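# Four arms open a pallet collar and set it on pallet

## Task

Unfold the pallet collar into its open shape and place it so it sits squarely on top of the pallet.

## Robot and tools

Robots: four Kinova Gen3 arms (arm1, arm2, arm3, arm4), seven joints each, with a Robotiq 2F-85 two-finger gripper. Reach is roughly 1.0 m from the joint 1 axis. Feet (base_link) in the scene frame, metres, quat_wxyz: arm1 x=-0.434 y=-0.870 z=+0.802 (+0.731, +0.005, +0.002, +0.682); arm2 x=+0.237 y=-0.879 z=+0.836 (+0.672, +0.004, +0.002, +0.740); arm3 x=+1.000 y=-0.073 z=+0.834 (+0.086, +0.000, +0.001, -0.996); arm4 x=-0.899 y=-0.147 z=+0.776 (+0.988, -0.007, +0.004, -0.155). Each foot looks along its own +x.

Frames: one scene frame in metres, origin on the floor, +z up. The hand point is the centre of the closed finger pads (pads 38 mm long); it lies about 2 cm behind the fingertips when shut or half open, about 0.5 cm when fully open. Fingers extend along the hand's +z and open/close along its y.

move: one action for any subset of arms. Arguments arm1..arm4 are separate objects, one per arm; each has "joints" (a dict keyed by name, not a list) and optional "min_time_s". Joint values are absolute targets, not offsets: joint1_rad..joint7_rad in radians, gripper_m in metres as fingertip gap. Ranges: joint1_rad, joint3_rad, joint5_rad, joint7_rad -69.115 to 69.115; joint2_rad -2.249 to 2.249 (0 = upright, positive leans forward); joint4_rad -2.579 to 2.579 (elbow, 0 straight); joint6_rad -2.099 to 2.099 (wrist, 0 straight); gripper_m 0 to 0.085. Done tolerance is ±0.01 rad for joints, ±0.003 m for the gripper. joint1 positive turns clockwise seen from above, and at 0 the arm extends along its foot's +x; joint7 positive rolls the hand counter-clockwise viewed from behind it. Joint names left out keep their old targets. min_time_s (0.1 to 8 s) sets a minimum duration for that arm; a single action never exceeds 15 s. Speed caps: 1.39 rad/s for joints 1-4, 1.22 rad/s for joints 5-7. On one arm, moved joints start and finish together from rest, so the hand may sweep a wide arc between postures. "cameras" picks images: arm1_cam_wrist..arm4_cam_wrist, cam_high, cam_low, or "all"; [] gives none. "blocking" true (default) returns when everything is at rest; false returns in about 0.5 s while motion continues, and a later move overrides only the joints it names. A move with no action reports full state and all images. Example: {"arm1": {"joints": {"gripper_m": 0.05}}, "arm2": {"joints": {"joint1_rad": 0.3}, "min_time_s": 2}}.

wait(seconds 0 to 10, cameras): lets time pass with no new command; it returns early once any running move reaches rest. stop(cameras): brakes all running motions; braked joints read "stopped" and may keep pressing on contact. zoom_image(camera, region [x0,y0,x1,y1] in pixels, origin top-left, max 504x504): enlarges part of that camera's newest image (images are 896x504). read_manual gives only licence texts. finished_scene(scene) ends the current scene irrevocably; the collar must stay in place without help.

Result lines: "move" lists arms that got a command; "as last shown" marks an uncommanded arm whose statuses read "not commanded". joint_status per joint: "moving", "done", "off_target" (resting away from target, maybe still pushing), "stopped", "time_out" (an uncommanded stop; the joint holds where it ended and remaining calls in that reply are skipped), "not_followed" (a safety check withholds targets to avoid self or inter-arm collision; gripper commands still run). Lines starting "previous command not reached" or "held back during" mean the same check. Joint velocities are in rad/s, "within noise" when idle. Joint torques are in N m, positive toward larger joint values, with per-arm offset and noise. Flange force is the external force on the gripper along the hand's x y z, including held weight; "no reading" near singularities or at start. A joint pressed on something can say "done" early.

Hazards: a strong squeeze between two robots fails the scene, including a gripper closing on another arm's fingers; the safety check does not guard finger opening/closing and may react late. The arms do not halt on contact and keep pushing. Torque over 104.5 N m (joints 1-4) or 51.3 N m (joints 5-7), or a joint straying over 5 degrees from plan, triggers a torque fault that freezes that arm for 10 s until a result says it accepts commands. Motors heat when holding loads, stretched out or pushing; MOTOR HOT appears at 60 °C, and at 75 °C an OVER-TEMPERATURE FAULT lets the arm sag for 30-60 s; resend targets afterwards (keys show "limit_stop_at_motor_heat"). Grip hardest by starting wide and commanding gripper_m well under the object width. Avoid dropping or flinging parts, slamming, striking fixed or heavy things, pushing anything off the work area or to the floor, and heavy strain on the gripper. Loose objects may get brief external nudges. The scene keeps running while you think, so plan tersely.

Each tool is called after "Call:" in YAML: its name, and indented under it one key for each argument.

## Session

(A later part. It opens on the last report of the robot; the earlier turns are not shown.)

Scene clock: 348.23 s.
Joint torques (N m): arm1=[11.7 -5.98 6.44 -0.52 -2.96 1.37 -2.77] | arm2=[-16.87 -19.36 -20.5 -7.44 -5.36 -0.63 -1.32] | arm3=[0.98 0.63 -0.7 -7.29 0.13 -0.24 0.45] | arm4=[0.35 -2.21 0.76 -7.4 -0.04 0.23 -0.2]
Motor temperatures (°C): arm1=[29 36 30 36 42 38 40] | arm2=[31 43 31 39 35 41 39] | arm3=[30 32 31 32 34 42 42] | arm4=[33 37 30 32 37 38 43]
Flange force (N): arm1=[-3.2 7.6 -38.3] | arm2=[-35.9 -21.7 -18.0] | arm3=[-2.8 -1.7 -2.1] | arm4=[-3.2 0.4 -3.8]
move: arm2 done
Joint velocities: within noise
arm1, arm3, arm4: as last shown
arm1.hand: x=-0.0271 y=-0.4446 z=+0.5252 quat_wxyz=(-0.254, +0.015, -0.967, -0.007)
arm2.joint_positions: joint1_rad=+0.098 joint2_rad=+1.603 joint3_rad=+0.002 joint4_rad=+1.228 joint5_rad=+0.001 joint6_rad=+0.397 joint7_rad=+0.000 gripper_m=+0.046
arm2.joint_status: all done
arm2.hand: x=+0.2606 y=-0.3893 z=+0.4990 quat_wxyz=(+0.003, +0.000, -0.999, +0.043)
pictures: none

Call:
move:
  arm2: {"joints": {"gripper_m": 0.085}}
  cameras: ["arm2_cam_wrist"]

Scene clock: 356.40 s.
Joint torques (N m): arm1=[-0.2 -34.21 1.57 -7.94 -0.78 2.34 -2.32] | arm2=[-0.46 -23.19 0.47 -4.47 -0.09 0.09 -0.17] | arm3=[1.01 0.63 -0.71 -7.29 0.18 -0.22 0.44] | arm4=[0.37 -2.29 0.78 -7.46 -0.01 0.26 -0.14]
Motor temperatures (°C): arm1=[29 36 30 36 42 38 40] | arm2=[31 43 31 39 35 41 39] | arm3=[30 32 31 32 34 42 42] | arm4=[33 37 30 32 37 38 43]
Flange force (N): arm1=[7.1 -3.9 12.9] | arm2=[-0.6 -7.5 -2.7] | arm3=[-2.8 -1.8 -2.0] | arm4=[-3.4 0.7 -3.6]
move: arm2 done
Joint velocities: within noise
arm1, arm3, arm4: as last shown
arm1.hand: x=-0.0271 y=-0.4446 z=+0.5253 quat_wxyz=(-0.254, +0.015, -0.967, -0.007)
arm2.joint_positions: joint1_rad=+0.098 joint2_rad=+1.603 joint3_rad=+0.002 joint4_rad=+1.228 joint5_rad=+0.001 joint6_rad=+0.397 joint7_rad=+0.000 gripper_m=+0.085
arm2.joint_status: all done
arm2.hand: x=+0.2607 y=-0.3893 z=+0.4990 quat_wxyz=(+0.003, +0.000, -0.999, +0.043)

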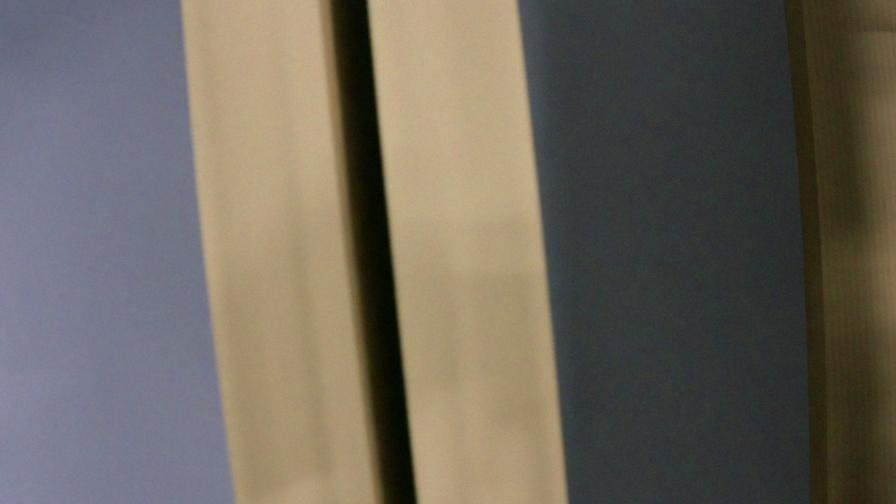

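Call:
move:
  arm2: {"joints": {"joint1_rad": 0.1004, "joint2_rad": 1.3462, "joint3_rad": 0, "joint4_rad": 1.5285, "joint5_rad": 0, "joint6_rad": 0.2669, "joint7_rad": 0}, "min_time_s": 3}
  cameras: ["arm2_cam_wrist", "arm1_cam_wrist"]

Scene clock: 379.10 s.
Joint torques (N m): arm1=[-0.23 -34.37 1.57 -8 -0.74 2.35 -2.28] | arm2=[-0.45 -22.64 0.41 -4.35 -0.07 -0.14 -0.17] | arm3=[1.02 0.62 -0.75 -7.24 0.14 -0.24 0.46] | arm4=[0.36 -2.25 0.72 -7.46 -0.06 0.2 -0.16]
Motor temperatures (°C): arm1=[29 38 30 36 42 38 40] | arm2=[31 42 31 39 35 41 39] | arm3=[30 32 31 32 34 42 42] | arm4=[33 37 30 32 37 38 43]
Flange force (N): arm1=[7.3 -4.0 13.1] | arm2=[-0.7 -6.5 -1.5] | arm3=[-3.0 -1.9 -2.3] | arm4=[-3.2 0.4 -3.7]
move: arm2 done
Joint velocities: within noise
arm1, arm3, arm4: as last shown
arm2.joint_positions: joint1_rad=+0.100 joint2_rad=+1.346 joint3_rad=+0.000 joint4_rad=+1.529 joint5_rad=+0.000 joint6_rad=+0.267 joint7_rad=+0.000 gripper_m=+0.085
arm2.joint_status: all done
arm2.hand: x=+0.2614 y=-0.3856 z=+0.6014 quat_wxyz=(+0.004, -0.002, -1.000, -0.001)
pictures: arm1_cam_wrist, arm2_cam_wrist

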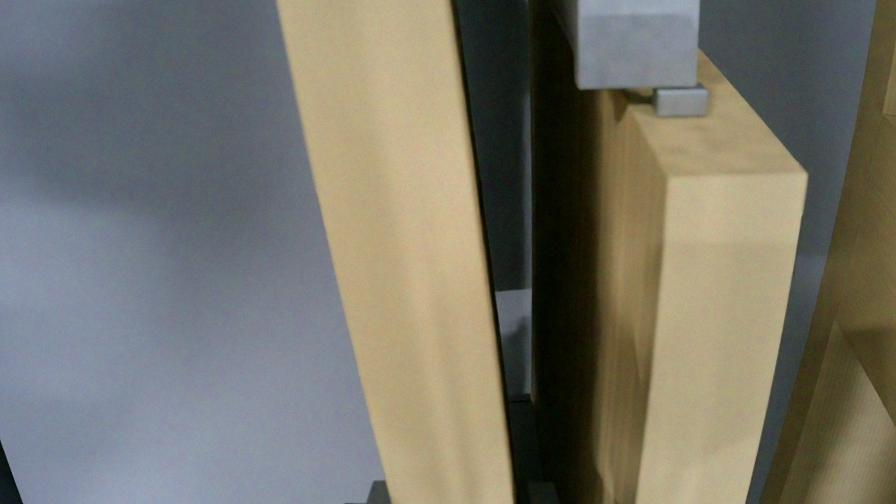

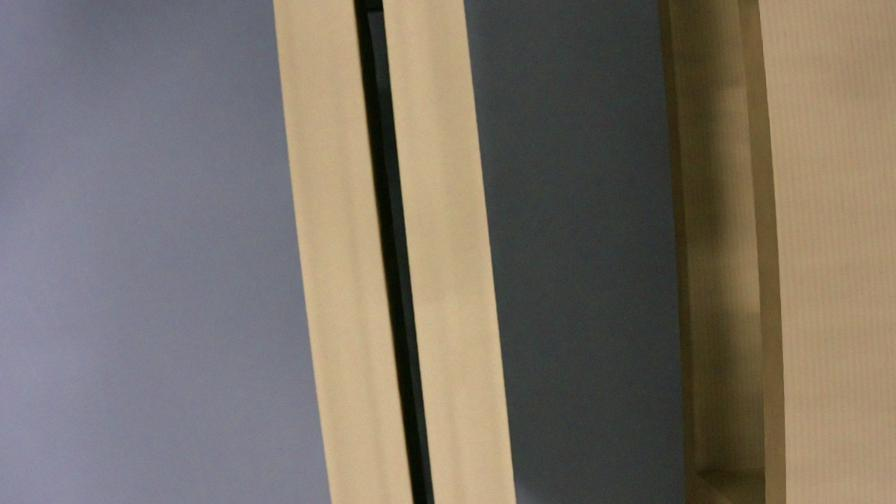

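Call:
move:
  arm2: {"joints": {"joint1_rad": 0.0956, "joint2_rad": 1.6232, "joint4_rad": 1.2704, "joint6_rad": 0.248}, "min_time_s": 4}

Call:
move:
  arm2: {"joints": {"joint1_rad": 0.096, "joint2_rad": 1.655, "joint4_rad": 1.0993, "joint6_rad": 0.3874}, "min_time_s": 5}
  cameras: ["arm1_cam_wrist", "arm2_cam_wrist"]

Scene clock: 447.13 s.
Joint torques (N m): arm1=[-0.19 -34.37 1.53 -7.97 -0.73 2.35 -2.33] | arm2=[-0.47 -22.9 0.4 -4.17 -0.09 -0.14 -0.17] | arm3=[1.01 0.63 -0.71 -7.29 0.15 -0.21 0.45] | arm4=[0.36 -2.24 0.65 -7.39 -0.01 0.2 -0.21]
Motor temperatures (°C): arm1=[29 42 30 35 42 38 40] | arm2=[31 41 30 39 35 40 39] | arm3=[30 32 31 32 34 42 42] | arm4=[33 37 30 32 37 38 43]
Flange force (N): arm1=[7.1 -3.6 13.3] | arm2=[-0.7 -6.9 -3.4] | arm3=[-2.8 -1.8 -2.0] | arm4=[-3.1 0.1 -4.0]
move: arm2 done
Joint velocities: within noise
arm1, arm3, arm4: as last shown
arm2.joint_positions: joint1_rad=+0.096 joint2_rad=+1.623 joint3_rad=+0.000 joint4_rad=+1.270 joint5_rad=+0.000 joint6_rad=+0.248 joint7_rad=+0.000 gripper_m=+0.085
arm2.joint_status: all done
arm2.hand: x=+0.2581 y=-0.3808 z=+0.4842 quat_wxyz=(+0.004, +0.001, -1.000, -0.001)
pictures: none

Scene clock: 452.43 s.
Joint torques (N m): arm1=[4 -26.12 3.62 1.37 -3.06 3.36 -2.41] | arm2=[0.32 -34.98 1.64 -15.27 0.07 -4.81 -0.27] | arm3=[1.02 0.62 -0.7 -7.29 0.13 -0.21 0.45] | arm4=[0.39 -2.15 0.76 -7.42 -0.07 0.26 -0.17]
Motor temperatures (°C): arm1=[29 42 30 35 42 38 40] | arm2=[31 41 30 39 35 40 39] | arm3=[30 32 31 32 34 42 42] | arm4=[33 37 30 32 37 38 43]
Flange force (N): arm1=[2.8 11.9 18.0] | arm2=[1.5 -25.5 -2.7] | arm3=[-2.8 -1.8 -2.0] | arm4=[-3.1 0.5 -3.6]
move: arm2 done
Joint velocities: within noise
arm1, arm3, arm4: as last shown
arm2.joint_positions: joint1_rad=+0.096 joint2_rad=+1.655 joint3_rad=+0.000 joint4_rad=+1.099 joint5_rad=+0.000 joint6_rad=+0.387 joint7_rad=+0.000 gripper_m=+0.085
arm2.joint_status: all done
arm2.hand: x=+0.2583 y=-0.3403 z=+0.4846 quat_wxyz=(+0.004, +0.000, -1.000, -0.001)

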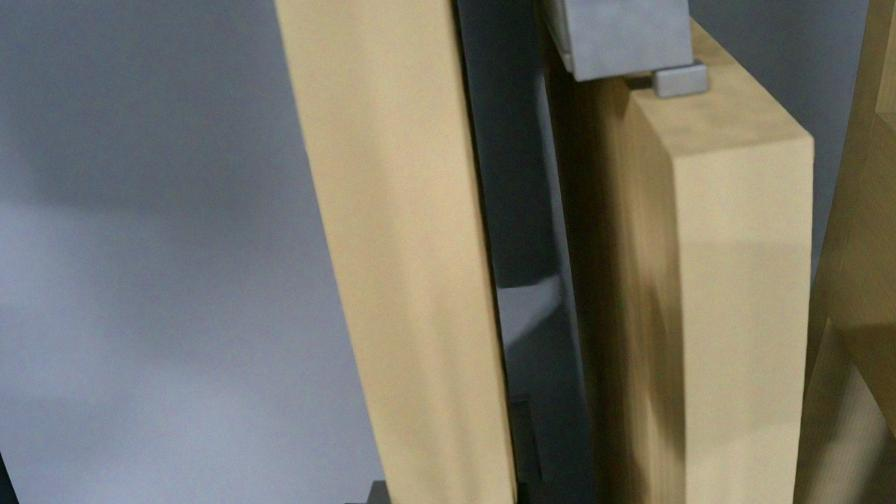

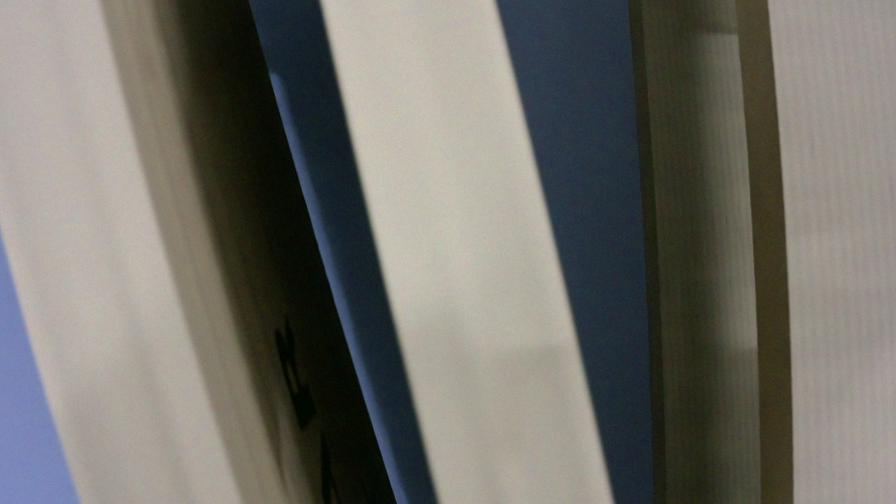

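Call:
move:
  arm2: {"joints": {"joint2_rad": 1.665, "joint4_rad": 1.057, "joint6_rad": 0.42}, "min_time_s": 3}

Call:
move:
  arm2: {"joints": {"joint2_rad": 1.655, "joint4_rad": 1.0993, "joint6_rad": 0.3874}, "min_time_s": 2.5}

Call:
move:
  arm2: {"joints": {"joint2_rad": 1.3816, "joint4_rad": 1.352, "joint6_rad": 0.408}, "min_time_s": 3}
  cameras: ["arm2_cam_wrist"]

Scene clock: 468.87 s.
Joint torques (N m): arm1=[6.34 -23.18 5.3 5.85 -4.06 4.4 -2.37] | arm2=[1.47 -34.76 2.86 -17.54 0.42 -6.31 -0.22] | arm3=[1 0.63 -0.7 -7.27 0.15 -0.21 0.44] | arm4=[0.35 -2.29 0.77 -7.41 -0.07 0.23 -0.14]
Motor temperatures (°C): arm1=[29 41 30 35 42 38 40] | arm2=[31 41 30 39 35 40 39] | arm3=[30 32 31 32 34 42 41] | arm4=[33 37 30 32 37 38 43]
Flange force (N): arm1=[2.0 20.4 22.4] | arm2=[3.9 -30.6 -9.4] | arm3=[-2.8 -1.7 -2.0] | arm4=[-3.4 0.6 -3.9]
move: arm2 done
Joint velocities: within noise
arm1, arm3, arm4: as last shown
arm2.joint_positions: joint1_rad=+0.096 joint2_rad=+1.665 joint3_rad=+0.000 joint4_rad=+1.057 joint5_rad=+0.000 joint6_rad=+0.420 joint7_rad=+0.000 gripper_m=+0.085
arm2.joint_status: all done
arm2.hand: x=+0.2582 y=-0.3314 z=+0.4845 quat_wxyz=(+0.004, +0.000, -1.000, -0.001)
pictures: none

Scene clock: 471.67 s.
Joint torques (N m): arm1=[2.58 -24.62 1.79 -1.03 -2.46 1.92 -2.38] | arm2=[-0.48 -24.02 0.41 -5.39 -0.09 -0.13 -0.16] | arm3=[1.04 0.65 -0.73 -7.27 0.15 -0.22 0.45] | arm4=[0.33 -2.22 0.77 -7.39 -0.07 0.2 -0.18]
Motor temperatures (°C): arm1=[29 41 30 35 42 38 40] | arm2=[31 41 30 39 35 40 39] | arm3=[30 32 31 32 34 42 41] | arm4=[33 37 30 32 37 38 43]
Flange force (N): arm1=[0.7 5.7 8.8] | arm2=[-0.6 -8.0 -3.8] | arm3=[-2.8 -1.9 -2.1] | arm4=[-3.2 0.5 -4.0]
move: arm2 done
Joint velocities: within noise
arm1, arm3, arm4: as last shown
arm2.joint_positions: joint1_rad=+0.096 joint2_rad=+1.655 joint3_rad=+0.000 joint4_rad=+1.099 joint5_rad=+0.000 joint6_rad=+0.387 joint7_rad=+0.000 gripper_m=+0.085
arm2.joint_status: all done
arm2.hand: x=+0.2583 y=-0.3403 z=+0.4846 quat_wxyz=(+0.004, +0.000, -1.000, -0.001)
pictures: none

Scene clock: 474.97 s.
Joint torques (N m): arm1=[2.57 -24.6 1.81 -1.05 -2.49 1.94 -2.37] | arm2=[-0.5 -23.93 0.37 -5.56 -0.1 -0.14 -0.17] | arm3=[1 0.63 -0.74 -7.25 0.17 -0.23 0.45] | arm4=[0.33 -2.22 0.82 -7.46 -0.05 0.24 -0.16]
Motor temperatures (°C): arm1=[29 41 30 35 42 38 40] | arm2=[31 41 30 39 35 40 39] | arm3=[30 32 31 32 34 42 41] | arm4=[33 37 30 32 37 38 43]
Flange force (N): arm1=[0.8 5.4 8.7] | arm2=[-0.7 -7.3 -1.8] | arm3=[-2.9 -1.8 -2.2] | arm4=[-3.2 0.7 -3.5]
move: arm2 done
Joint velocities: within noise
arm1.joint_positions: joint1_rad=+0.427 joint2_rad=+1.532 joint3_rad=+0.000 joint4_rad=+1.390 joint5_rad=+1.703 joint6_rad=+0.451 joint7_rad=-1.125 gripper_m=+0.019
arm1.joint_status: not commanded
arm1.hand: x=-0.0271 y=-0.4446 z=+0.5253 quat_wxyz=(-0.254, +0.015, -0.967, -0.007)
arm2.joint_positions: joint1_rad=+0.096 joint2_rad=+1.382 joint3_rad=+0.000 joint4_rad=+1.352 joint5_rad=+0.000 joint6_rad=+0.408 joint7_rad=+0.000 gripper_m=+0.085
arm2.joint_status: all done
arm2.hand: x=+0.2592 y=-0.3406 z=+0.6017 quat_wxyz=(+0.004, +0.000, -1.000, -0.001)
arm3.joint_positions: joint1_rad=+0.096 joint2_rad=-0.467 joint3_rad=-0.112 joint4_rad=+1.431 joint5_rad=-0.009 joint6_rad=+1.934 joint7_rad=+1.197 gripper_m=+0.085
arm3.joint_status: not commanded
arm3.hand: x=+0.8569 y=-0.0903 z=+1.3719 quat_wxyz=(-0.012, -0.988, +0.093, +0.121)
arm4.joint_positions: joint1_rad=-0.491 joint2_rad=-0.360 joint3_rad=-0.101 joint4_rad=+1.548 joint5_rad=-0.046 joint6_rad=+1.971 joint7_rad=+1.689 gripper_m=+0.085
arm4.joint_status: not commanded
arm4.hand: x=-0.7613 y=-0.1078 z=+1.2588 quat_wxyz=(+0.016, +0.203, -0.979, +0.002)

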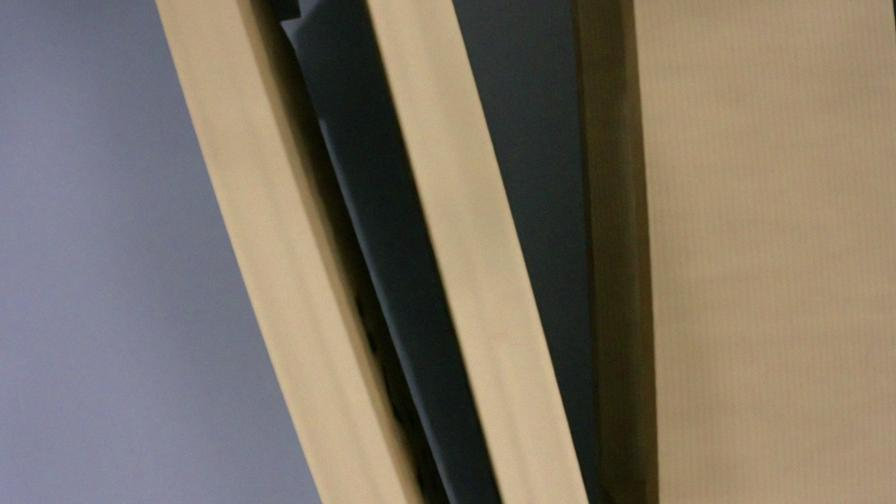

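Call:
move:
  arm2: {"joints": {"joint1_rad": -0.1025, "joint2_rad": 1.4425, "joint4_rad": 1.3057, "joint6_rad": 0.3935, "joint7_rad": 0.0632, "gripper_m": 0.031}, "min_time_s": 3}
  cameras: ["arm2_cam_wrist", "arm1_cam_wrist"]

Scene clock: 501.33 s.
Joint torques (N m): arm1=[2.6 -24.65 1.75 -1.01 -2.47 1.9 -2.38] | arm2=[-0.5 -24.01 0.44 -5.42 -0.1 -0.14 -0.18] | arm3=[1 0.66 -0.72 -7.31 0.16 -0.22 0.47] | arm4=[0.41 -2.23 0.76 -7.4 -0.07 0.22 -0.2]
Motor temperatures (°C): arm1=[29 40 30 35 42 38 40] | arm2=[31 41 30 39 35 40 39] | arm3=[30 32 31 32 34 42 41] | arm4=[33 37 30 32 37 38 43]
Flange force (N): arm1=[0.8 5.8 8.9] | arm2=[-0.3 -7.3 -2.1] | arm3=[-2.7 -1.8 -1.9] | arm4=[-3.2 0.4 -3.8]
move: arm2 done
Joint velocities: within noise
arm1, arm3, arm4: as last shown
arm2.joint_positions: joint1_rad=-0.102 joint2_rad=+1.442 joint3_rad=+0.000 joint4_rad=+1.306 joint5_rad=+0.000 joint6_rad=+0.394 joint7_rad=+0.063 gripper_m=+0.031
arm2.joint_status: all done
arm2.hand: x=+0.1525 y=-0.3464 z=+0.5754 quat_wxyz=(+0.004, +0.131, -0.991, -0.002)
pictures: arm1_cam_wrist, arm2_cam_wrist

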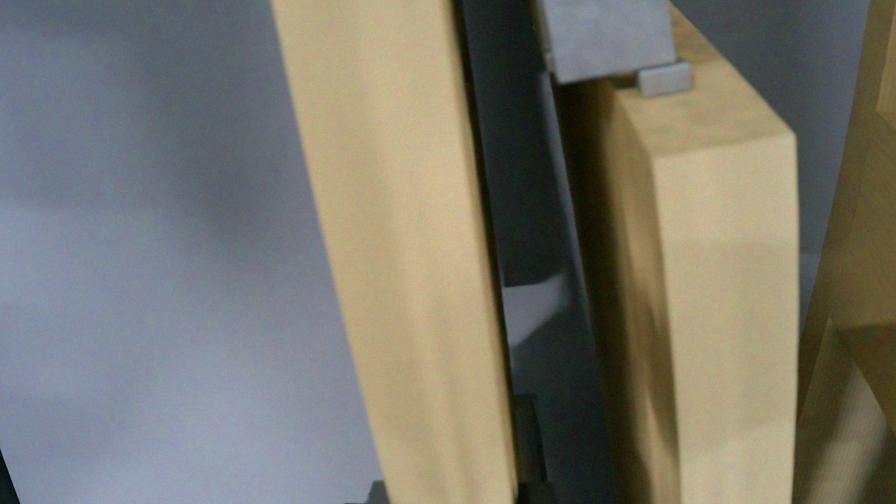

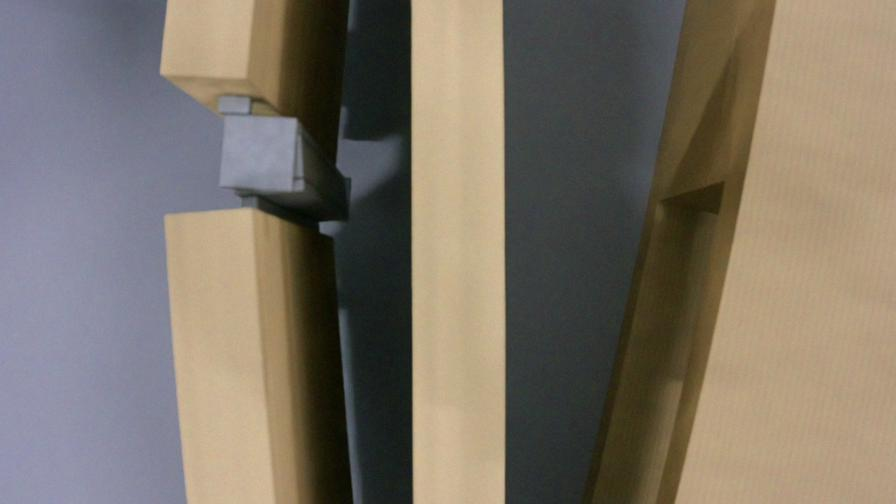

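Call:
move:
  arm2: {"joints": {"joint1_rad": -0.1028, "joint2_rad": 1.5679, "joint4_rad": 1.1832, "joint6_rad": 0.3904, "joint7_rad": 0.0628, "gripper_m": 0.033}, "min_time_s": 3}

Call:
move:
  arm2: {"joints": {"joint2_rad": 1.6195, "joint4_rad": 1.1299, "joint6_rad": 0.3922}, "min_time_s": 2}

Call:
move:
  arm2: {"joints": {"gripper_m": 0.012}}
  cameras: ["arm2_cam_wrist"]

Scene clock: 524.57 s.
Joint torques (N m): arm1=[2.6 -24.61 1.77 -1.02 -2.46 1.87 -2.39] | arm2=[-0.46 -24.12 0.44 -5.4 -0.11 -0.14 -0.16] | arm3=[0.98 0.62 -0.72 -7.29 0.16 -0.19 0.45] | arm4=[0.28 -2.21 0.76 -7.44 -0.04 0.17 -0.16]
Motor temperatures (°C): arm1=[29 40 30 35 42 38 40] | arm2=[31 40 30 39 35 40 39] | arm3=[30 32 31 32 34 42 41] | arm4=[33 37 30 32 37 38 43]
Flange force (N): arm1=[0.7 5.8 8.8] | arm2=[-0.1 -7.7 -3.1] | arm3=[-2.9 -1.8 -1.9] | arm4=[-3.1 0.6 -3.8]
move: arm2 done
Joint velocities: within noise
arm1, arm3, arm4: as last shown
arm2.joint_positions: joint1_rad=-0.103 joint2_rad=+1.568 joint3_rad=+0.000 joint4_rad=+1.183 joint5_rad=+0.000 joint6_rad=+0.390 joint7_rad=+0.063 gripper_m=+0.033
arm2.joint_status: all done
arm2.hand: x=+0.1513 y=-0.3437 z=+0.5225 quat_wxyz=(+0.004, +0.131, -0.991, -0.002)
pictures: none

Scene clock: 526.87 s.
Joint torques (N m): arm1=[2.56 -24.66 1.68 -1.09 -2.47 1.93 -2.38] | arm2=[-0.5 -24.13 0.42 -5.39 -0.08 -0.14 -0.21] | arm3=[1.02 0.64 -0.72 -7.25 0.15 -0.21 0.47] | arm4=[0.41 -2.25 0.72 -7.46 -0.06 0.25 -0.17]
Motor temperatures (°C): arm1=[29 39 30 35 42 38 40] | arm2=[31 40 30 39 35 40 39] | arm3=[30 32 31 32 34 42 41] | arm4=[33 37 30 32 37 38 43]
Flange force (N): arm1=[0.7 5.4 8.8] | arm2=[-0.2 -7.7 -3.4] | arm3=[-2.9 -1.8 -2.1] | arm4=[-3.2 0.4 -3.6]
move: arm2 done
Joint velocities: within noise
arm1, arm3, arm4: as last shown
arm2.joint_positions: joint1_rad=-0.103 joint2_rad=+1.620 joint3_rad=+0.000 joint4_rad=+1.130 joint5_rad=+0.000 joint6_rad=+0.392 joint7_rad=+0.063 gripper_m=+0.033
arm2.joint_status: all done
arm2.hand: x=+0.1512 y=-0.3437 z=+0.5010 quat_wxyz=(+0.004, +0.131, -0.991, -0.002)
pictures: none

Scene clock: 527.53 s.
Joint torques (N m): arm1=[3.07 -24.53 2.26 -0.79 -2.49 2.15 -2.31] | arm2=[-0.95 -23.43 0.42 -12.17 0.33 -5.38 0.28] | arm3=[0.99 0.67 -0.71 -7.25 0.18 -0.22 0.45] | arm4=[0.4 -2.22 0.75 -7.49 -0.09 0.19 -0.15]
Motor temperatures (°C): arm1=[29 39 30 35 42 38 40] | arm2=[31 40 30 39 35 40 39] | arm3=[30 32 31 32 34 42 41] | arm4=[33 37 30 32 37 38 43]
Flange force (N): arm1=[1.4 6.3 8.8] | arm2=[1.2 -20.6 -21.8] | arm3=[-2.8 -1.7 -2.1] | arm4=[-3.1 0.5 -3.6]
move: arm2 off_target
Joint velocities: within noise
arm1, arm3, arm4: as last shown
arm2.joint_positions: joint1_rad=-0.103 joint2_rad=+1.620 joint3_rad=+0.000 joint4_rad=+1.130 joint5_rad=+0.000 joint6_rad=+0.392 joint7_rad=+0.063 gripper_m=+0.019
arm2.joint_status: gripper_m off_target (ended at +0.019, target +0.012)
arm2.hand: x=+0.1512 y=-0.3438 z=+0.5009 quat_wxyz=(+0.004, +0.131, -0.991, -0.002)

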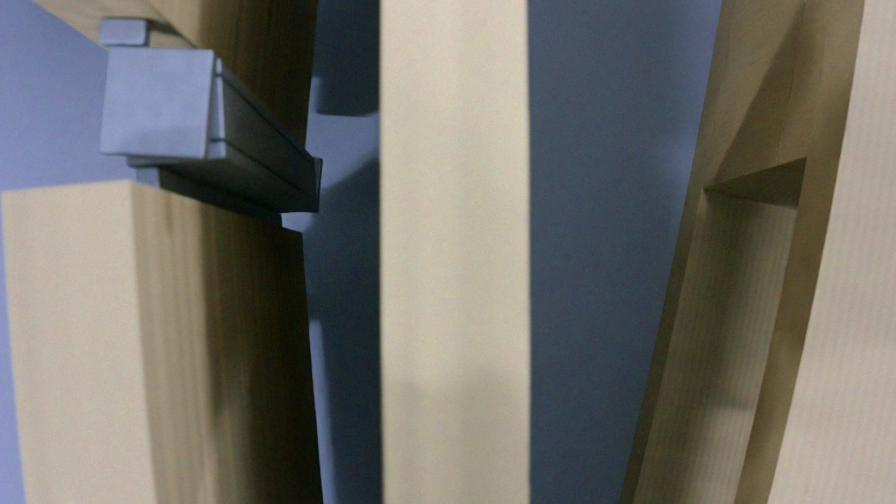

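Call:
move:
  arm2: {"joints": {"joint1_rad": -0.0867, "joint2_rad": 1.6052, "joint4_rad": 1.1976, "joint6_rad": 0.3388, "joint7_rad": -0.1009}, "min_time_s": 6}
  cameras: ["arm1_cam_wrist", "arm2_cam_wrist", "cam_high"]

Scene clock: 596.53 s.
Joint torques (N m): arm1=[-5.47 -25.82 -5.76 0.3 -1.84 -1.6 -1.81] | arm2=[14.17 -18.18 11.89 -0.9 -1.34 1.86 -3.62] | arm3=[1 0.62 -0.73 -7.27 0.16 -0.22 0.47] | arm4=[0.35 -2.26 0.8 -7.44 -0.09 0.23 -0.18]
Motor temperatures (°C): arm1=[29 38 30 35 42 38 40] | arm2=[31 40 30 39 35 41 39] | arm3=[30 32 31 32 34 42 41] | arm4=[33 37 30 32 37 38 43]
Flange force (N): arm1=[-8.5 2.2 20.9] | arm2=[20.3 -3.6 -6.5] | arm3=[-2.9 -1.7 -2.1] | arm4=[-3.3 0.5 -3.7]
move: arm2 done
Joint velocities: within noise
arm1, arm3, arm4: as last shown
arm2.joint_positions: joint1_rad=-0.087 joint2_rad=+1.605 joint3_rad=+0.000 joint4_rad=+1.198 joint5_rad=+0.000 joint6_rad=+0.339 joint7_rad=-0.101 gripper_m=+0.019
arm2.joint_status: all done
arm2.hand: x=+0.1626 y=-0.3576 z=+0.5009 quat_wxyz=(+0.004, +0.041, -0.999, -0.001)

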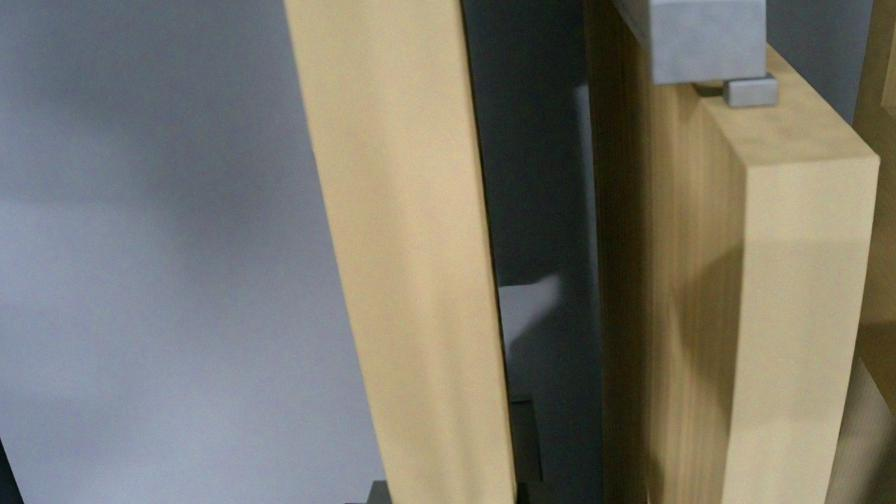

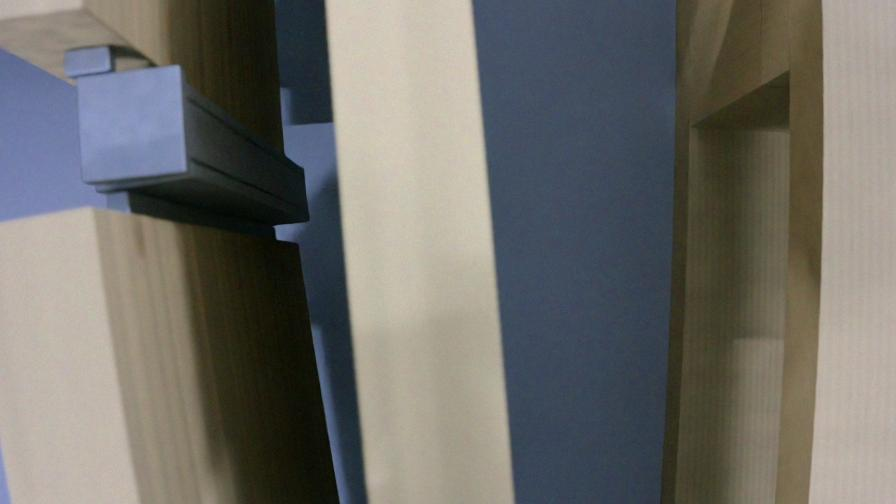

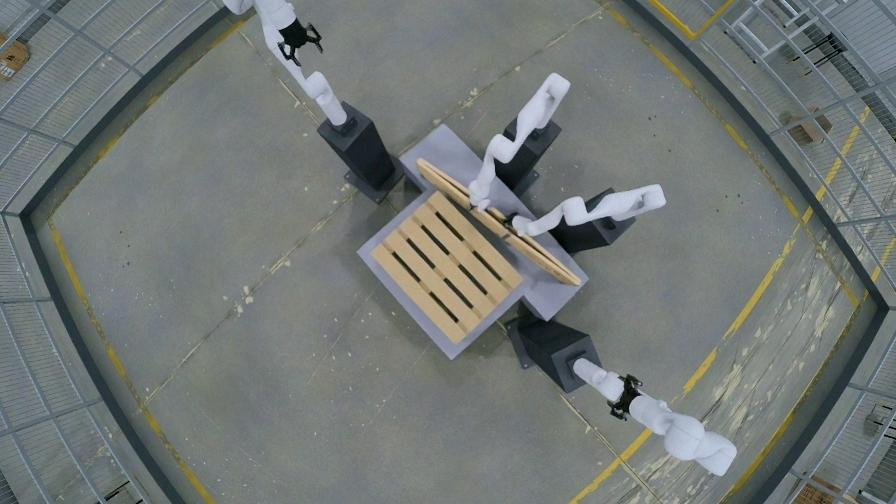

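Call:
move:
  arm3: {"joints": {"joint1_rad": -0.2468, "joint2_rad": 1.3081, "joint3_rad": 0, "joint4_rad": 1.116, "joint5_rad": 0, "joint6_rad": 0.7175, "joint7_rad": 1.152}, "min_time_s": 5}
  arm4: {"joints": {"joint1_rad": 0.2569, "joint2_rad": 1.0665, "joint3_rad": 0, "joint4_rad": 1.5552, "joint5_rad": 0, "joint6_rad": 0.5199, "joint7_rad": 2.139}, "min_time_s": 5}
  cameras: ["arm3_cam_wrist", "arm4_cam_wrist"]

Scene clock: 612.17 s.
Joint torques (N m): arm1=[-5.43 -26.08 -5.75 0.21 -1.83 -1.49 -1.85] | arm2=[14.15 -18.23 11.93 -0.88 -1.33 1.9 -3.6] | arm3=[0.98 -26.8 -0.54 -5.1 0.04 0.45 0.46] | arm4=[0.66 -22.34 1.09 -3.73 -0.06 0.14 -0.2]
Motor temperatures (°C): arm1=[29 39 30 35 42 38 40] | arm2=[31 39 30 39 35 41 40] | arm3=[30 32 31 32 34 42 41] | arm4=[33 37 30 32 37 38 43]
Flange force (N): arm1=[-8.4 2.4 21.3] | arm2=[20.2 -3.6 -6.4] | arm3=[-3.5 4.2 3.7] | arm4=[-2.3 -1.5 1.0]
move: arm3 done; arm4 done
Joint velocities: within noise
arm1, arm2: as last shown
arm3.joint_positions: joint1_rad=-0.247 joint2_rad=+1.308 joint3_rad=+0.000 joint4_rad=+1.116 joint5_rad=+0.000 joint6_rad=+0.718 joint7_rad=+1.152 gripper_m=+0.085
arm3.joint_status: all done
arm3.hand: x=+0.4299 y=-0.2995 z=+0.6795 quat_wxyz=(+0.001, -1.000, +0.000, +0.000)
arm4.joint_positions: joint1_rad=+0.257 joint2_rad=+1.066 joint3_rad=+0.000 joint4_rad=+1.555 joint5_rad=+0.000 joint6_rad=+0.520 joint7_rad=+2.139 gripper_m=+0.085
arm4.joint_status: all done
arm4.hand: x=-0.4716 y=-0.4512 z=+0.6794 quat_wxyz=(+0.005, +0.000, -1.000, +0.006)

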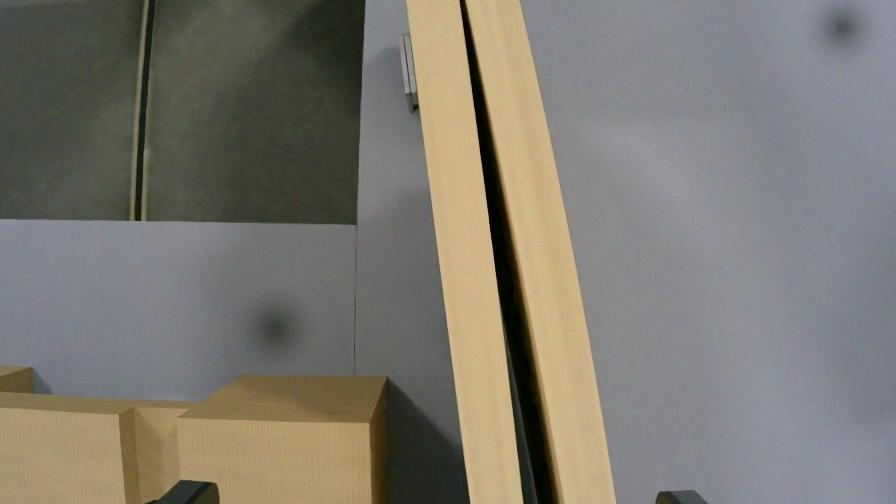

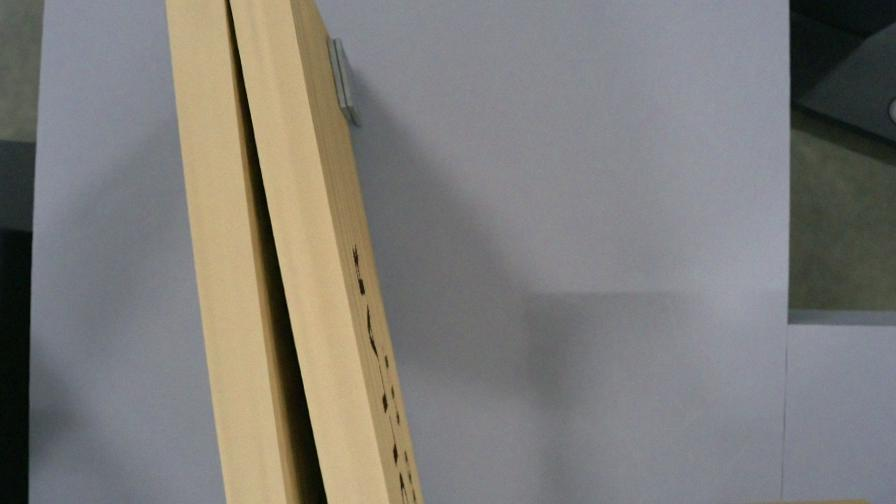

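Call:
move:
  arm2: {"joints": {"joint1_rad": -0.0872, "joint2_rad": 1.6298, "joint4_rad": 1.0855, "joint6_rad": 0.4263, "joint7_rad": -0.1013}, "min_time_s": 6}
  cameras: ["arm1_cam_wrist", "arm3_cam_wrist", "arm4_cam_wrist"]

Scene clock: 648.57 s.
Joint torques (N m): arm1=[-5.34 -27.48 -4.35 -0.19 -0.9 -0.76 -1.19] | arm2=[9.45 -13.92 9.22 -14.23 0.68 -8.61 -1.74] | arm3=[0.99 -26.82 -0.55 -5.12 0.04 0.46 0.46] | arm4=[0.69 -22.34 1.08 -3.81 -0.03 0.12 -0.16]
Motor temperatures (°C): arm1=[29 40 30 35 42 38 40] | arm2=[32 39 30 39 35 41 40] | arm3=[30 32 31 32 33 42 41] | arm4=[33 37 30 32 37 38 43]
Flange force (N): arm1=[-6.3 4.0 22.8] | arm2=[12.6 -30.9 -50.1] | arm3=[-3.4 4.1 3.7] | arm4=[-2.2 -1.2 0.9]
move: arm2 done
Joint velocities: within noise
arm1, arm3, arm4: as last shown
arm2.joint_positions: joint1_rad=-0.087 joint2_rad=+1.630 joint3_rad=+0.000 joint4_rad=+1.085 joint5_rad=+0.000 joint6_rad=+0.426 joint7_rad=-0.101 gripper_m=+0.019
arm2.joint_status: all done
arm2.hand: x=+0.1578 y=-0.3330 z=+0.5009 quat_wxyz=(+0.004, +0.041, -0.999, -0.001)
arm3.hand: x=+0.4299 y=-0.2994 z=+0.6794 quat_wxyz=(+0.001, -1.000, +0.000, +0.000)
arm4.joint_positions: joint1_rad=+0.257 joint2_rad=+1.067 joint3_rad=+0.000 joint4_rad=+1.555 joint5_rad=+0.000 joint6_rad=+0.520 joint7_rad=+2.139 gripper_m=+0.085

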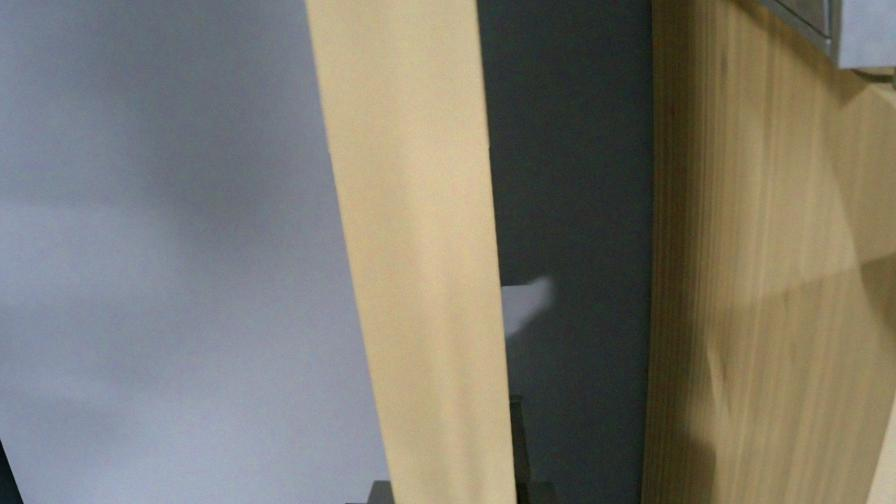

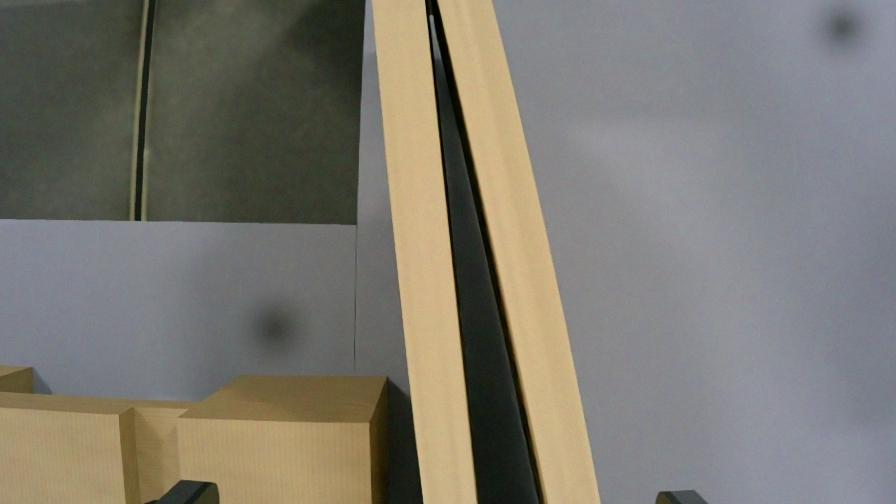

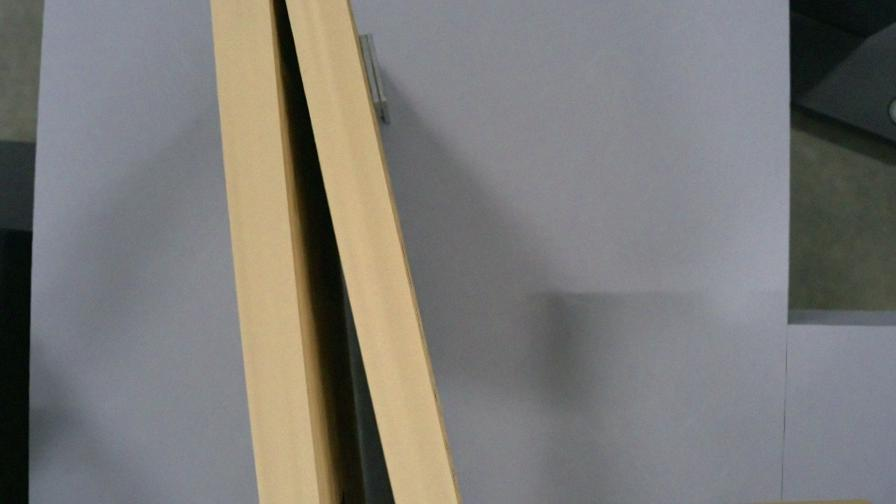

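Call:
move:
  arm3: {"joints": {"joint1_rad": -0.3063, "joint2_rad": 1.5538, "joint4_rad": 0.9088, "joint6_rad": 0.6789, "joint7_rad": 1.2999, "gripper_m": 0.027}, "min_time_s": 3}
  arm4: {"joints": {"joint1_rad": 0.266, "joint2_rad": 1.3181, "joint4_rad": 1.386, "joint6_rad": 0.4375, "joint7_rad": 2.3627, "gripper_m": 0.028}, "min_time_s": 3}
  cameras: ["arm3_cam_wrist", "arm4_cam_wrist"]

Scene clock: 732.27 s.
Joint torques (N m): arm1=[-5.37 -27.57 -4.29 -0.12 -0.9 -0.82 -1.14] | arm2=[9.45 -13.89 9.22 -14.19 0.68 -8.64 -1.8] | arm3=[0.96 -27.24 -0.54 -4.89 0.03 0.45 0.44] | arm4=[0.67 -23.57 1.15 -3.12 -0.03 0.12 -0.18]
Motor temperatures (°C): arm1=[29 39 30 34 42 38 40] | arm2=[31 36 31 39 35 42 40] | arm3=[30 34 31 32 33 42 41] | arm4=[33 38 30 32 37 38 43]
Flange force (N): arm1=[-6.1 3.9 23.1] | arm2=[12.5 -30.6 -50.0] | arm3=[-4.4 3.6 4.7] | arm4=[-2.0 -1.9 1.5]
move: arm3 done; arm4 done
Joint velocities: within noise
arm1.joint_positions: joint1_rad=+0.427 joint2_rad=+1.532 joint3_rad=+0.000 joint4_rad=+1.390 joint5_rad=+1.703 joint6_rad=+0.451 joint7_rad=-1.125 gripper_m=+0.019
arm1.joint_status: not commanded
arm1.hand: x=-0.0271 y=-0.4446 z=+0.5253 quat_wxyz=(-0.254, +0.015, -0.967, -0.007)
arm2: as last shown
arm3.joint_positions: joint1_rad=-0.306 joint2_rad=+1.554 joint3_rad=+0.000 joint4_rad=+0.909 joint5_rad=+0.000 joint6_rad=+0.679 joint7_rad=+1.300 gripper_m=+0.027
arm3.joint_status: all done
arm3.hand: x=+0.4399 y=-0.3351 z=+0.5695 quat_wxyz=(+0.001, -0.995, -0.104, +0.000)
arm4.joint_positions: joint1_rad=+0.266 joint2_rad=+1.318 joint3_rad=+0.000 joint4_rad=+1.386 joint5_rad=+0.000 joint6_rad=+0.438 joint7_rad=+2.363 gripper_m=+0.028
arm4.joint_status: all done
arm4.hand: x=-0.4620 y=-0.4652 z=+0.5694 quat_wxyz=(+0.006, +0.107, -0.994, +0.006)

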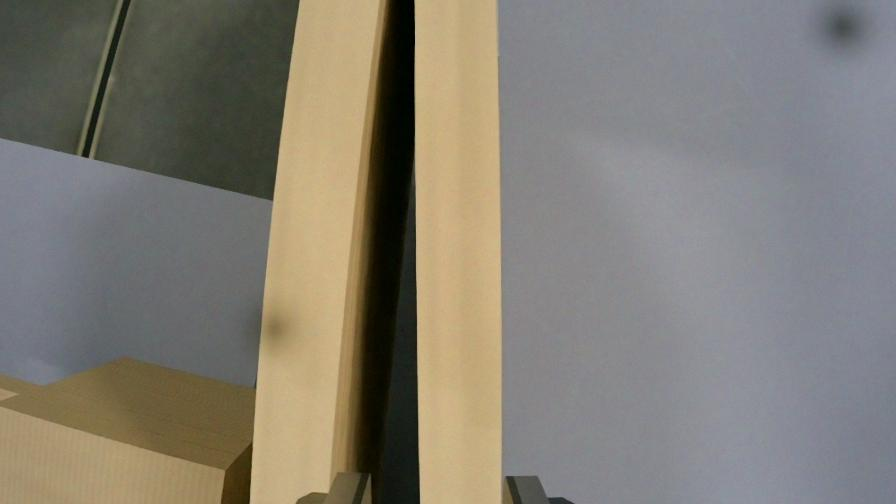

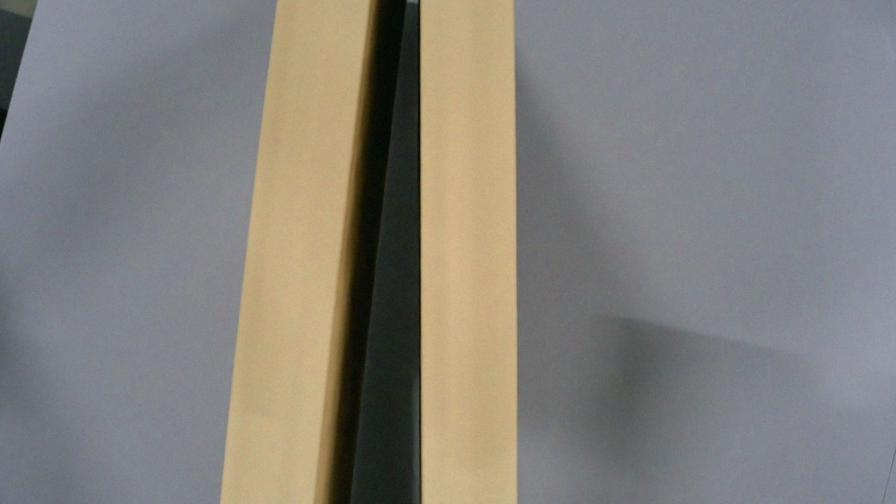

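Call:
move:
  arm3: {"joints": {"joint1_rad": -0.3146, "joint2_rad": 1.6288, "joint4_rad": 0.8261, "joint6_rad": 0.6867, "joint7_rad": 1.3004, "gripper_m": 0.029}, "min_time_s": 2.5}
  arm4: {"joints": {"joint1_rad": 0.2595, "joint2_rad": 1.3808, "joint4_rad": 1.356, "joint6_rad": 0.4049, "joint7_rad": 2.3579, "gripper_m": 0.03}, "min_time_s": 2.5}
  cameras: ["arm3_cam_wrist", "arm4_cam_wrist"]

Scene clock: 803.63 s.
Joint torques (N m): arm1=[-5.35 -27.53 -4.34 -0.12 -0.9 -0.8 -1.16] | arm2=[9.45 -13.9 9.23 -14.25 0.63 -8.62 -1.77] | arm3=[0.97 -27.26 -0.56 -4.93 0.01 0.44 0.44] | arm4=[0.73 -23.52 1.16 -2.85 -0.06 0.15 -0.16]
Motor temperatures (°C): arm1=[29 38 30 34 42 38 40] | arm2=[31 35 31 40 35 43 40] | arm3=[30 34 31 32 33 42 41] | arm4=[33 38 30 32 37 38 43]
Flange force (N): arm1=[-6.2 4.0 23.1] | arm2=[12.5 -30.9 -50.2] | arm3=[-4.9 3.7 5.1] | arm4=[-2.0 -1.7 1.5]
move: arm3 done; arm4 done
Joint velocities: within noise
arm1, arm2: as last shown
arm3.joint_positions: joint1_rad=-0.315 joint2_rad=+1.629 joint3_rad=+0.000 joint4_rad=+0.826 joint5_rad=+0.000 joint6_rad=+0.687 joint7_rad=+1.300 gripper_m=+0.029
arm3.joint_status: all done
arm3.hand: x=+0.4411 y=-0.3402 z=+0.5394 quat_wxyz=(+0.001, -0.994, -0.108, +0.000)
arm4.joint_positions: joint1_rad=+0.260 joint2_rad=+1.381 joint3_rad=+0.000 joint4_rad=+1.356 joint5_rad=+0.000 joint6_rad=+0.405 joint7_rad=+2.358 gripper_m=+0.030
arm4.joint_status: all done
arm4.hand: x=-0.4633 y=-0.4608 z=+0.5394 quat_wxyz=(+0.006, +0.108, -0.994, +0.006)

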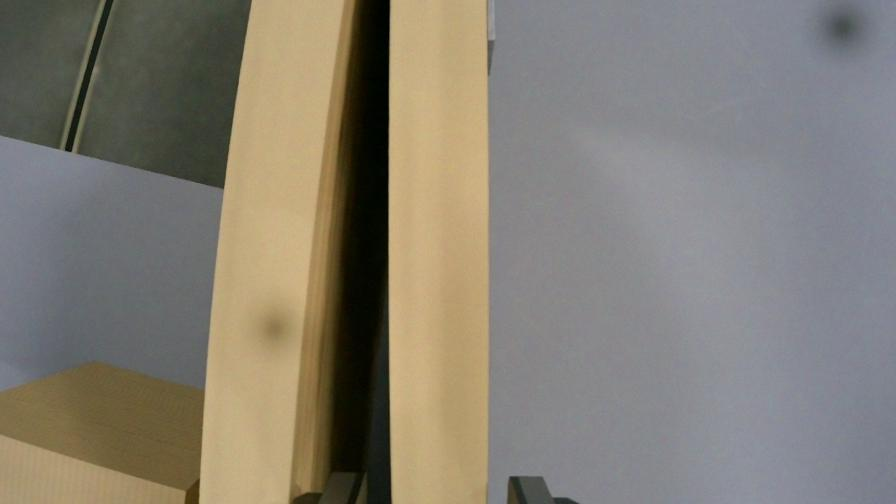

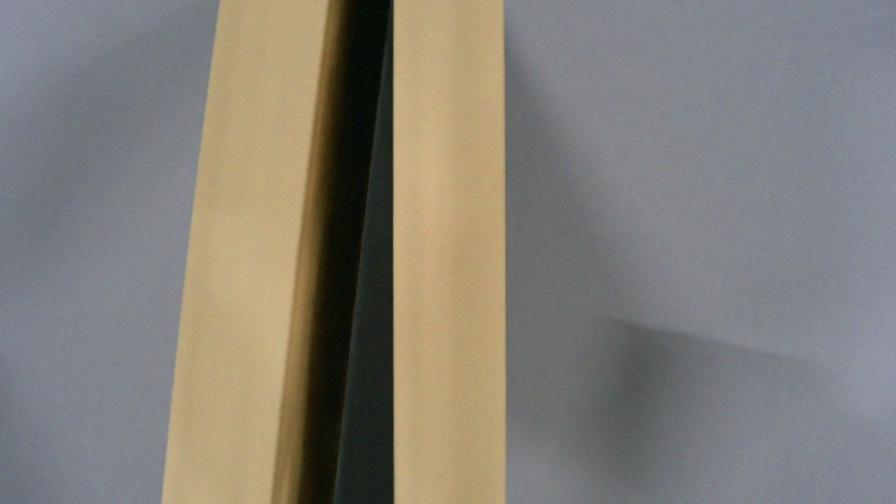

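Call:
move:
  arm3: {"joints": {"joint2_rad": 1.7204, "joint4_rad": 0.7179, "joint6_rad": 0.7033}, "min_time_s": 2.5}
  arm4: {"joints": {"joint2_rad": 1.4588, "joint4_rad": 1.295, "joint6_rad": 0.3879}, "min_time_s": 2.5}
  cameras: ["arm4_cam_wrist"]

Call:
move:
  arm3: {"joints": {"gripper_m": 0.008}}
  arm4: {"joints": {"gripper_m": 0.008}}
  cameras: ["arm4_cam_wrist", "arm3_cam_wrist"]

Scene clock: 816.37 s.
Joint torques (N m): arm1=[-5.31 -27.54 -4.41 -0.1 -0.88 -0.82 -1.11] | arm2=[9.48 -13.93 9.21 -14.22 0.66 -8.66 -1.75] | arm3=[0.95 -27.18 -0.52 -5.05 0.03 0.47 0.46] | arm4=[0.68 -23.64 1.24 -2.69 -0.08 0.09 -0.15]
Motor temperatures (°C): arm1=[29 38 30 34 42 38 40] | arm2=[31 34 31 40 35 43 40] | arm3=[30 34 31 32 33 42 41] | arm4=[33 38 30 32 37 38 43]
Flange force (N): arm1=[-6.0 3.9 23.1] | arm2=[12.6 -30.7 -50.0] | arm3=[-5.5 3.8 5.8] | arm4=[-2.1 -2.0 1.7]
move: arm3 done; arm4 done
Joint velocities: within noise
arm1, arm2: as last shown
arm3.joint_positions: joint1_rad=-0.315 joint2_rad=+1.720 joint3_rad=+0.000 joint4_rad=+0.718 joint5_rad=+0.000 joint6_rad=+0.703 joint7_rad=+1.300 gripper_m=+0.029
arm3.joint_status: all done
arm3.hand: x=+0.4411 y=-0.3401 z=+0.5045 quat_wxyz=(+0.001, -0.994, -0.108, +0.000)
arm4.joint_positions: joint1_rad=+0.260 joint2_rad=+1.459 joint3_rad=+0.000 joint4_rad=+1.295 joint5_rad=+0.000 joint6_rad=+0.388 joint7_rad=+2.358 gripper_m=+0.030
arm4.joint_status: all done
arm4.hand: x=-0.4636 y=-0.4612 z=+0.5049 quat_wxyz=(+0.006, +0.108, -0.994, +0.006)

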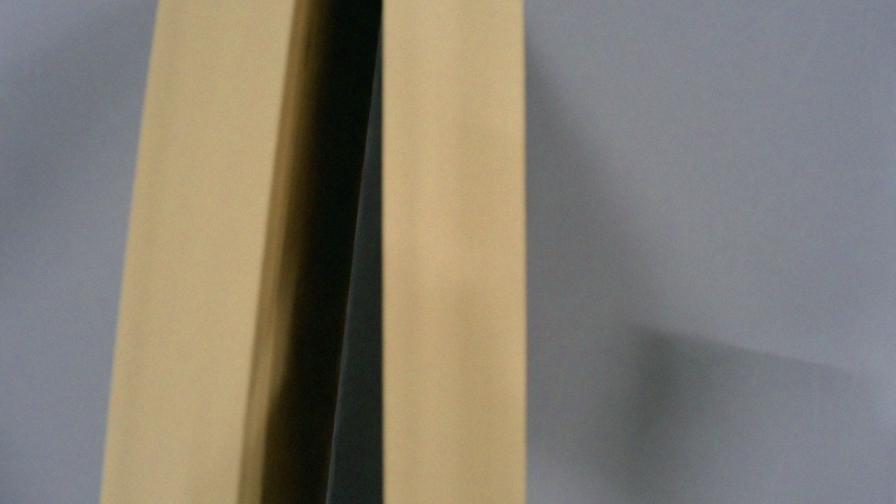

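Scene clock: 817.03 s.
Joint torques (N m): arm1=[-5.72 -25.79 -5.27 1.44 -1.44 -1.25 -1.22] | arm2=[9.79 -13.72 9.57 -16.78 0.69 -10.17 -1.84] | arm3=[7.64 -20.14 5.28 -3.28 2.11 0.27 -0.25] | arm4=[6.7 -23.1 6.51 -8.72 -0.46 -4 -1.68]
Motor temperatures (°C): arm1=[29 38 30 34 42 38 40] | arm2=[31 34 31 40 35 43 40] | arm3=[30 34 31 32 33 42 41] | arm4=[33 38 30 32 37 38 43]
Flange force (N): arm1=[-8.5 4.5 23.8] | arm2=[12.6 -37.5 -57.0] | arm3=[-0.1 12.5 -7.3] | arm4=[0.4 13.2 -12.6]
move: arm3 off_target; arm4 off_target
Joint velocities: within noise
arm1, arm2: as last shown
arm2.hand: x=+0.1577 y=-0.3330 z=+0.5009 quat_wxyz=(+0.004, +0.041, -0.999, -0.001)
arm3.joint_positions: joint1_rad=-0.315 joint2_rad=+1.720 joint3_rad=+0.000 joint4_rad=+0.718 joint5_rad=+0.000 joint6_rad=+0.703 joint7_rad=+1.300 gripper_m=+0.019
arm3.joint_status: gripper_m off_target (ended at +0.019, target +0.008)
arm3.hand: x=+0.4411 y=-0.3402 z=+0.5045 quat_wxyz=(+0.001, -0.994, -0.108, +0.000)
arm4.joint_positions: joint1_rad=+0.259 joint2_rad=+1.459 joint3_rad=+0.000 joint4_rad=+1.295 joint5_rad=+0.000 joint6_rad=+0.388 joint7_rad=+2.358 gripper_m=+0.019
arm4.joint_status: gripper_m off_target (ended at +0.019, target +0.008)
arm4.hand: x=-0.4637 y=-0.4611 z=+0.5049 quat_wxyz=(+0.006, +0.108, -0.994, +0.006)
pictures: arm3_cam_wrist, arm4_cam_wrist

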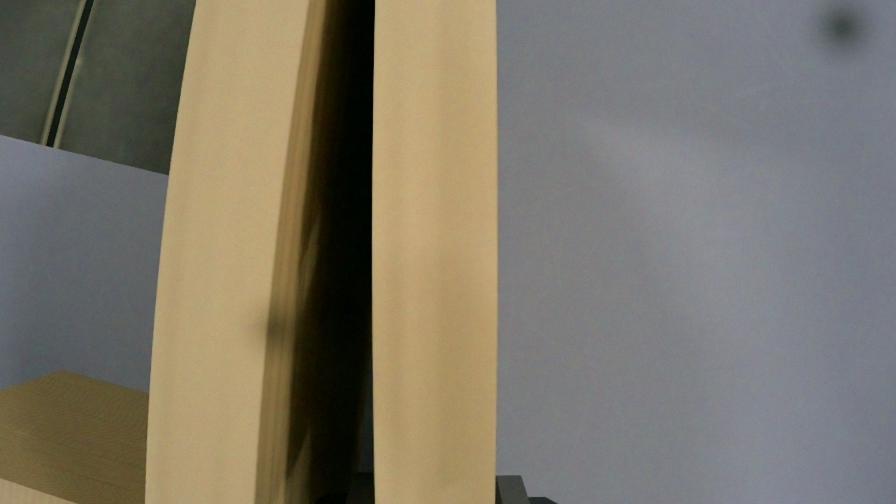

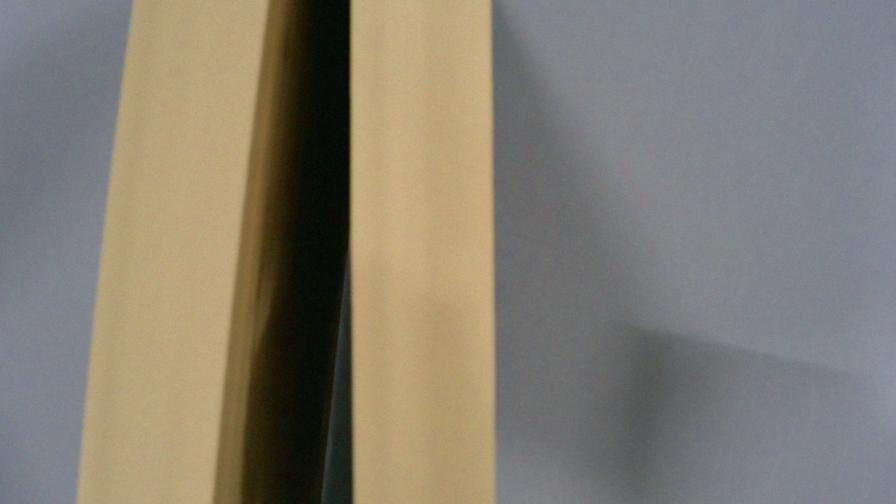

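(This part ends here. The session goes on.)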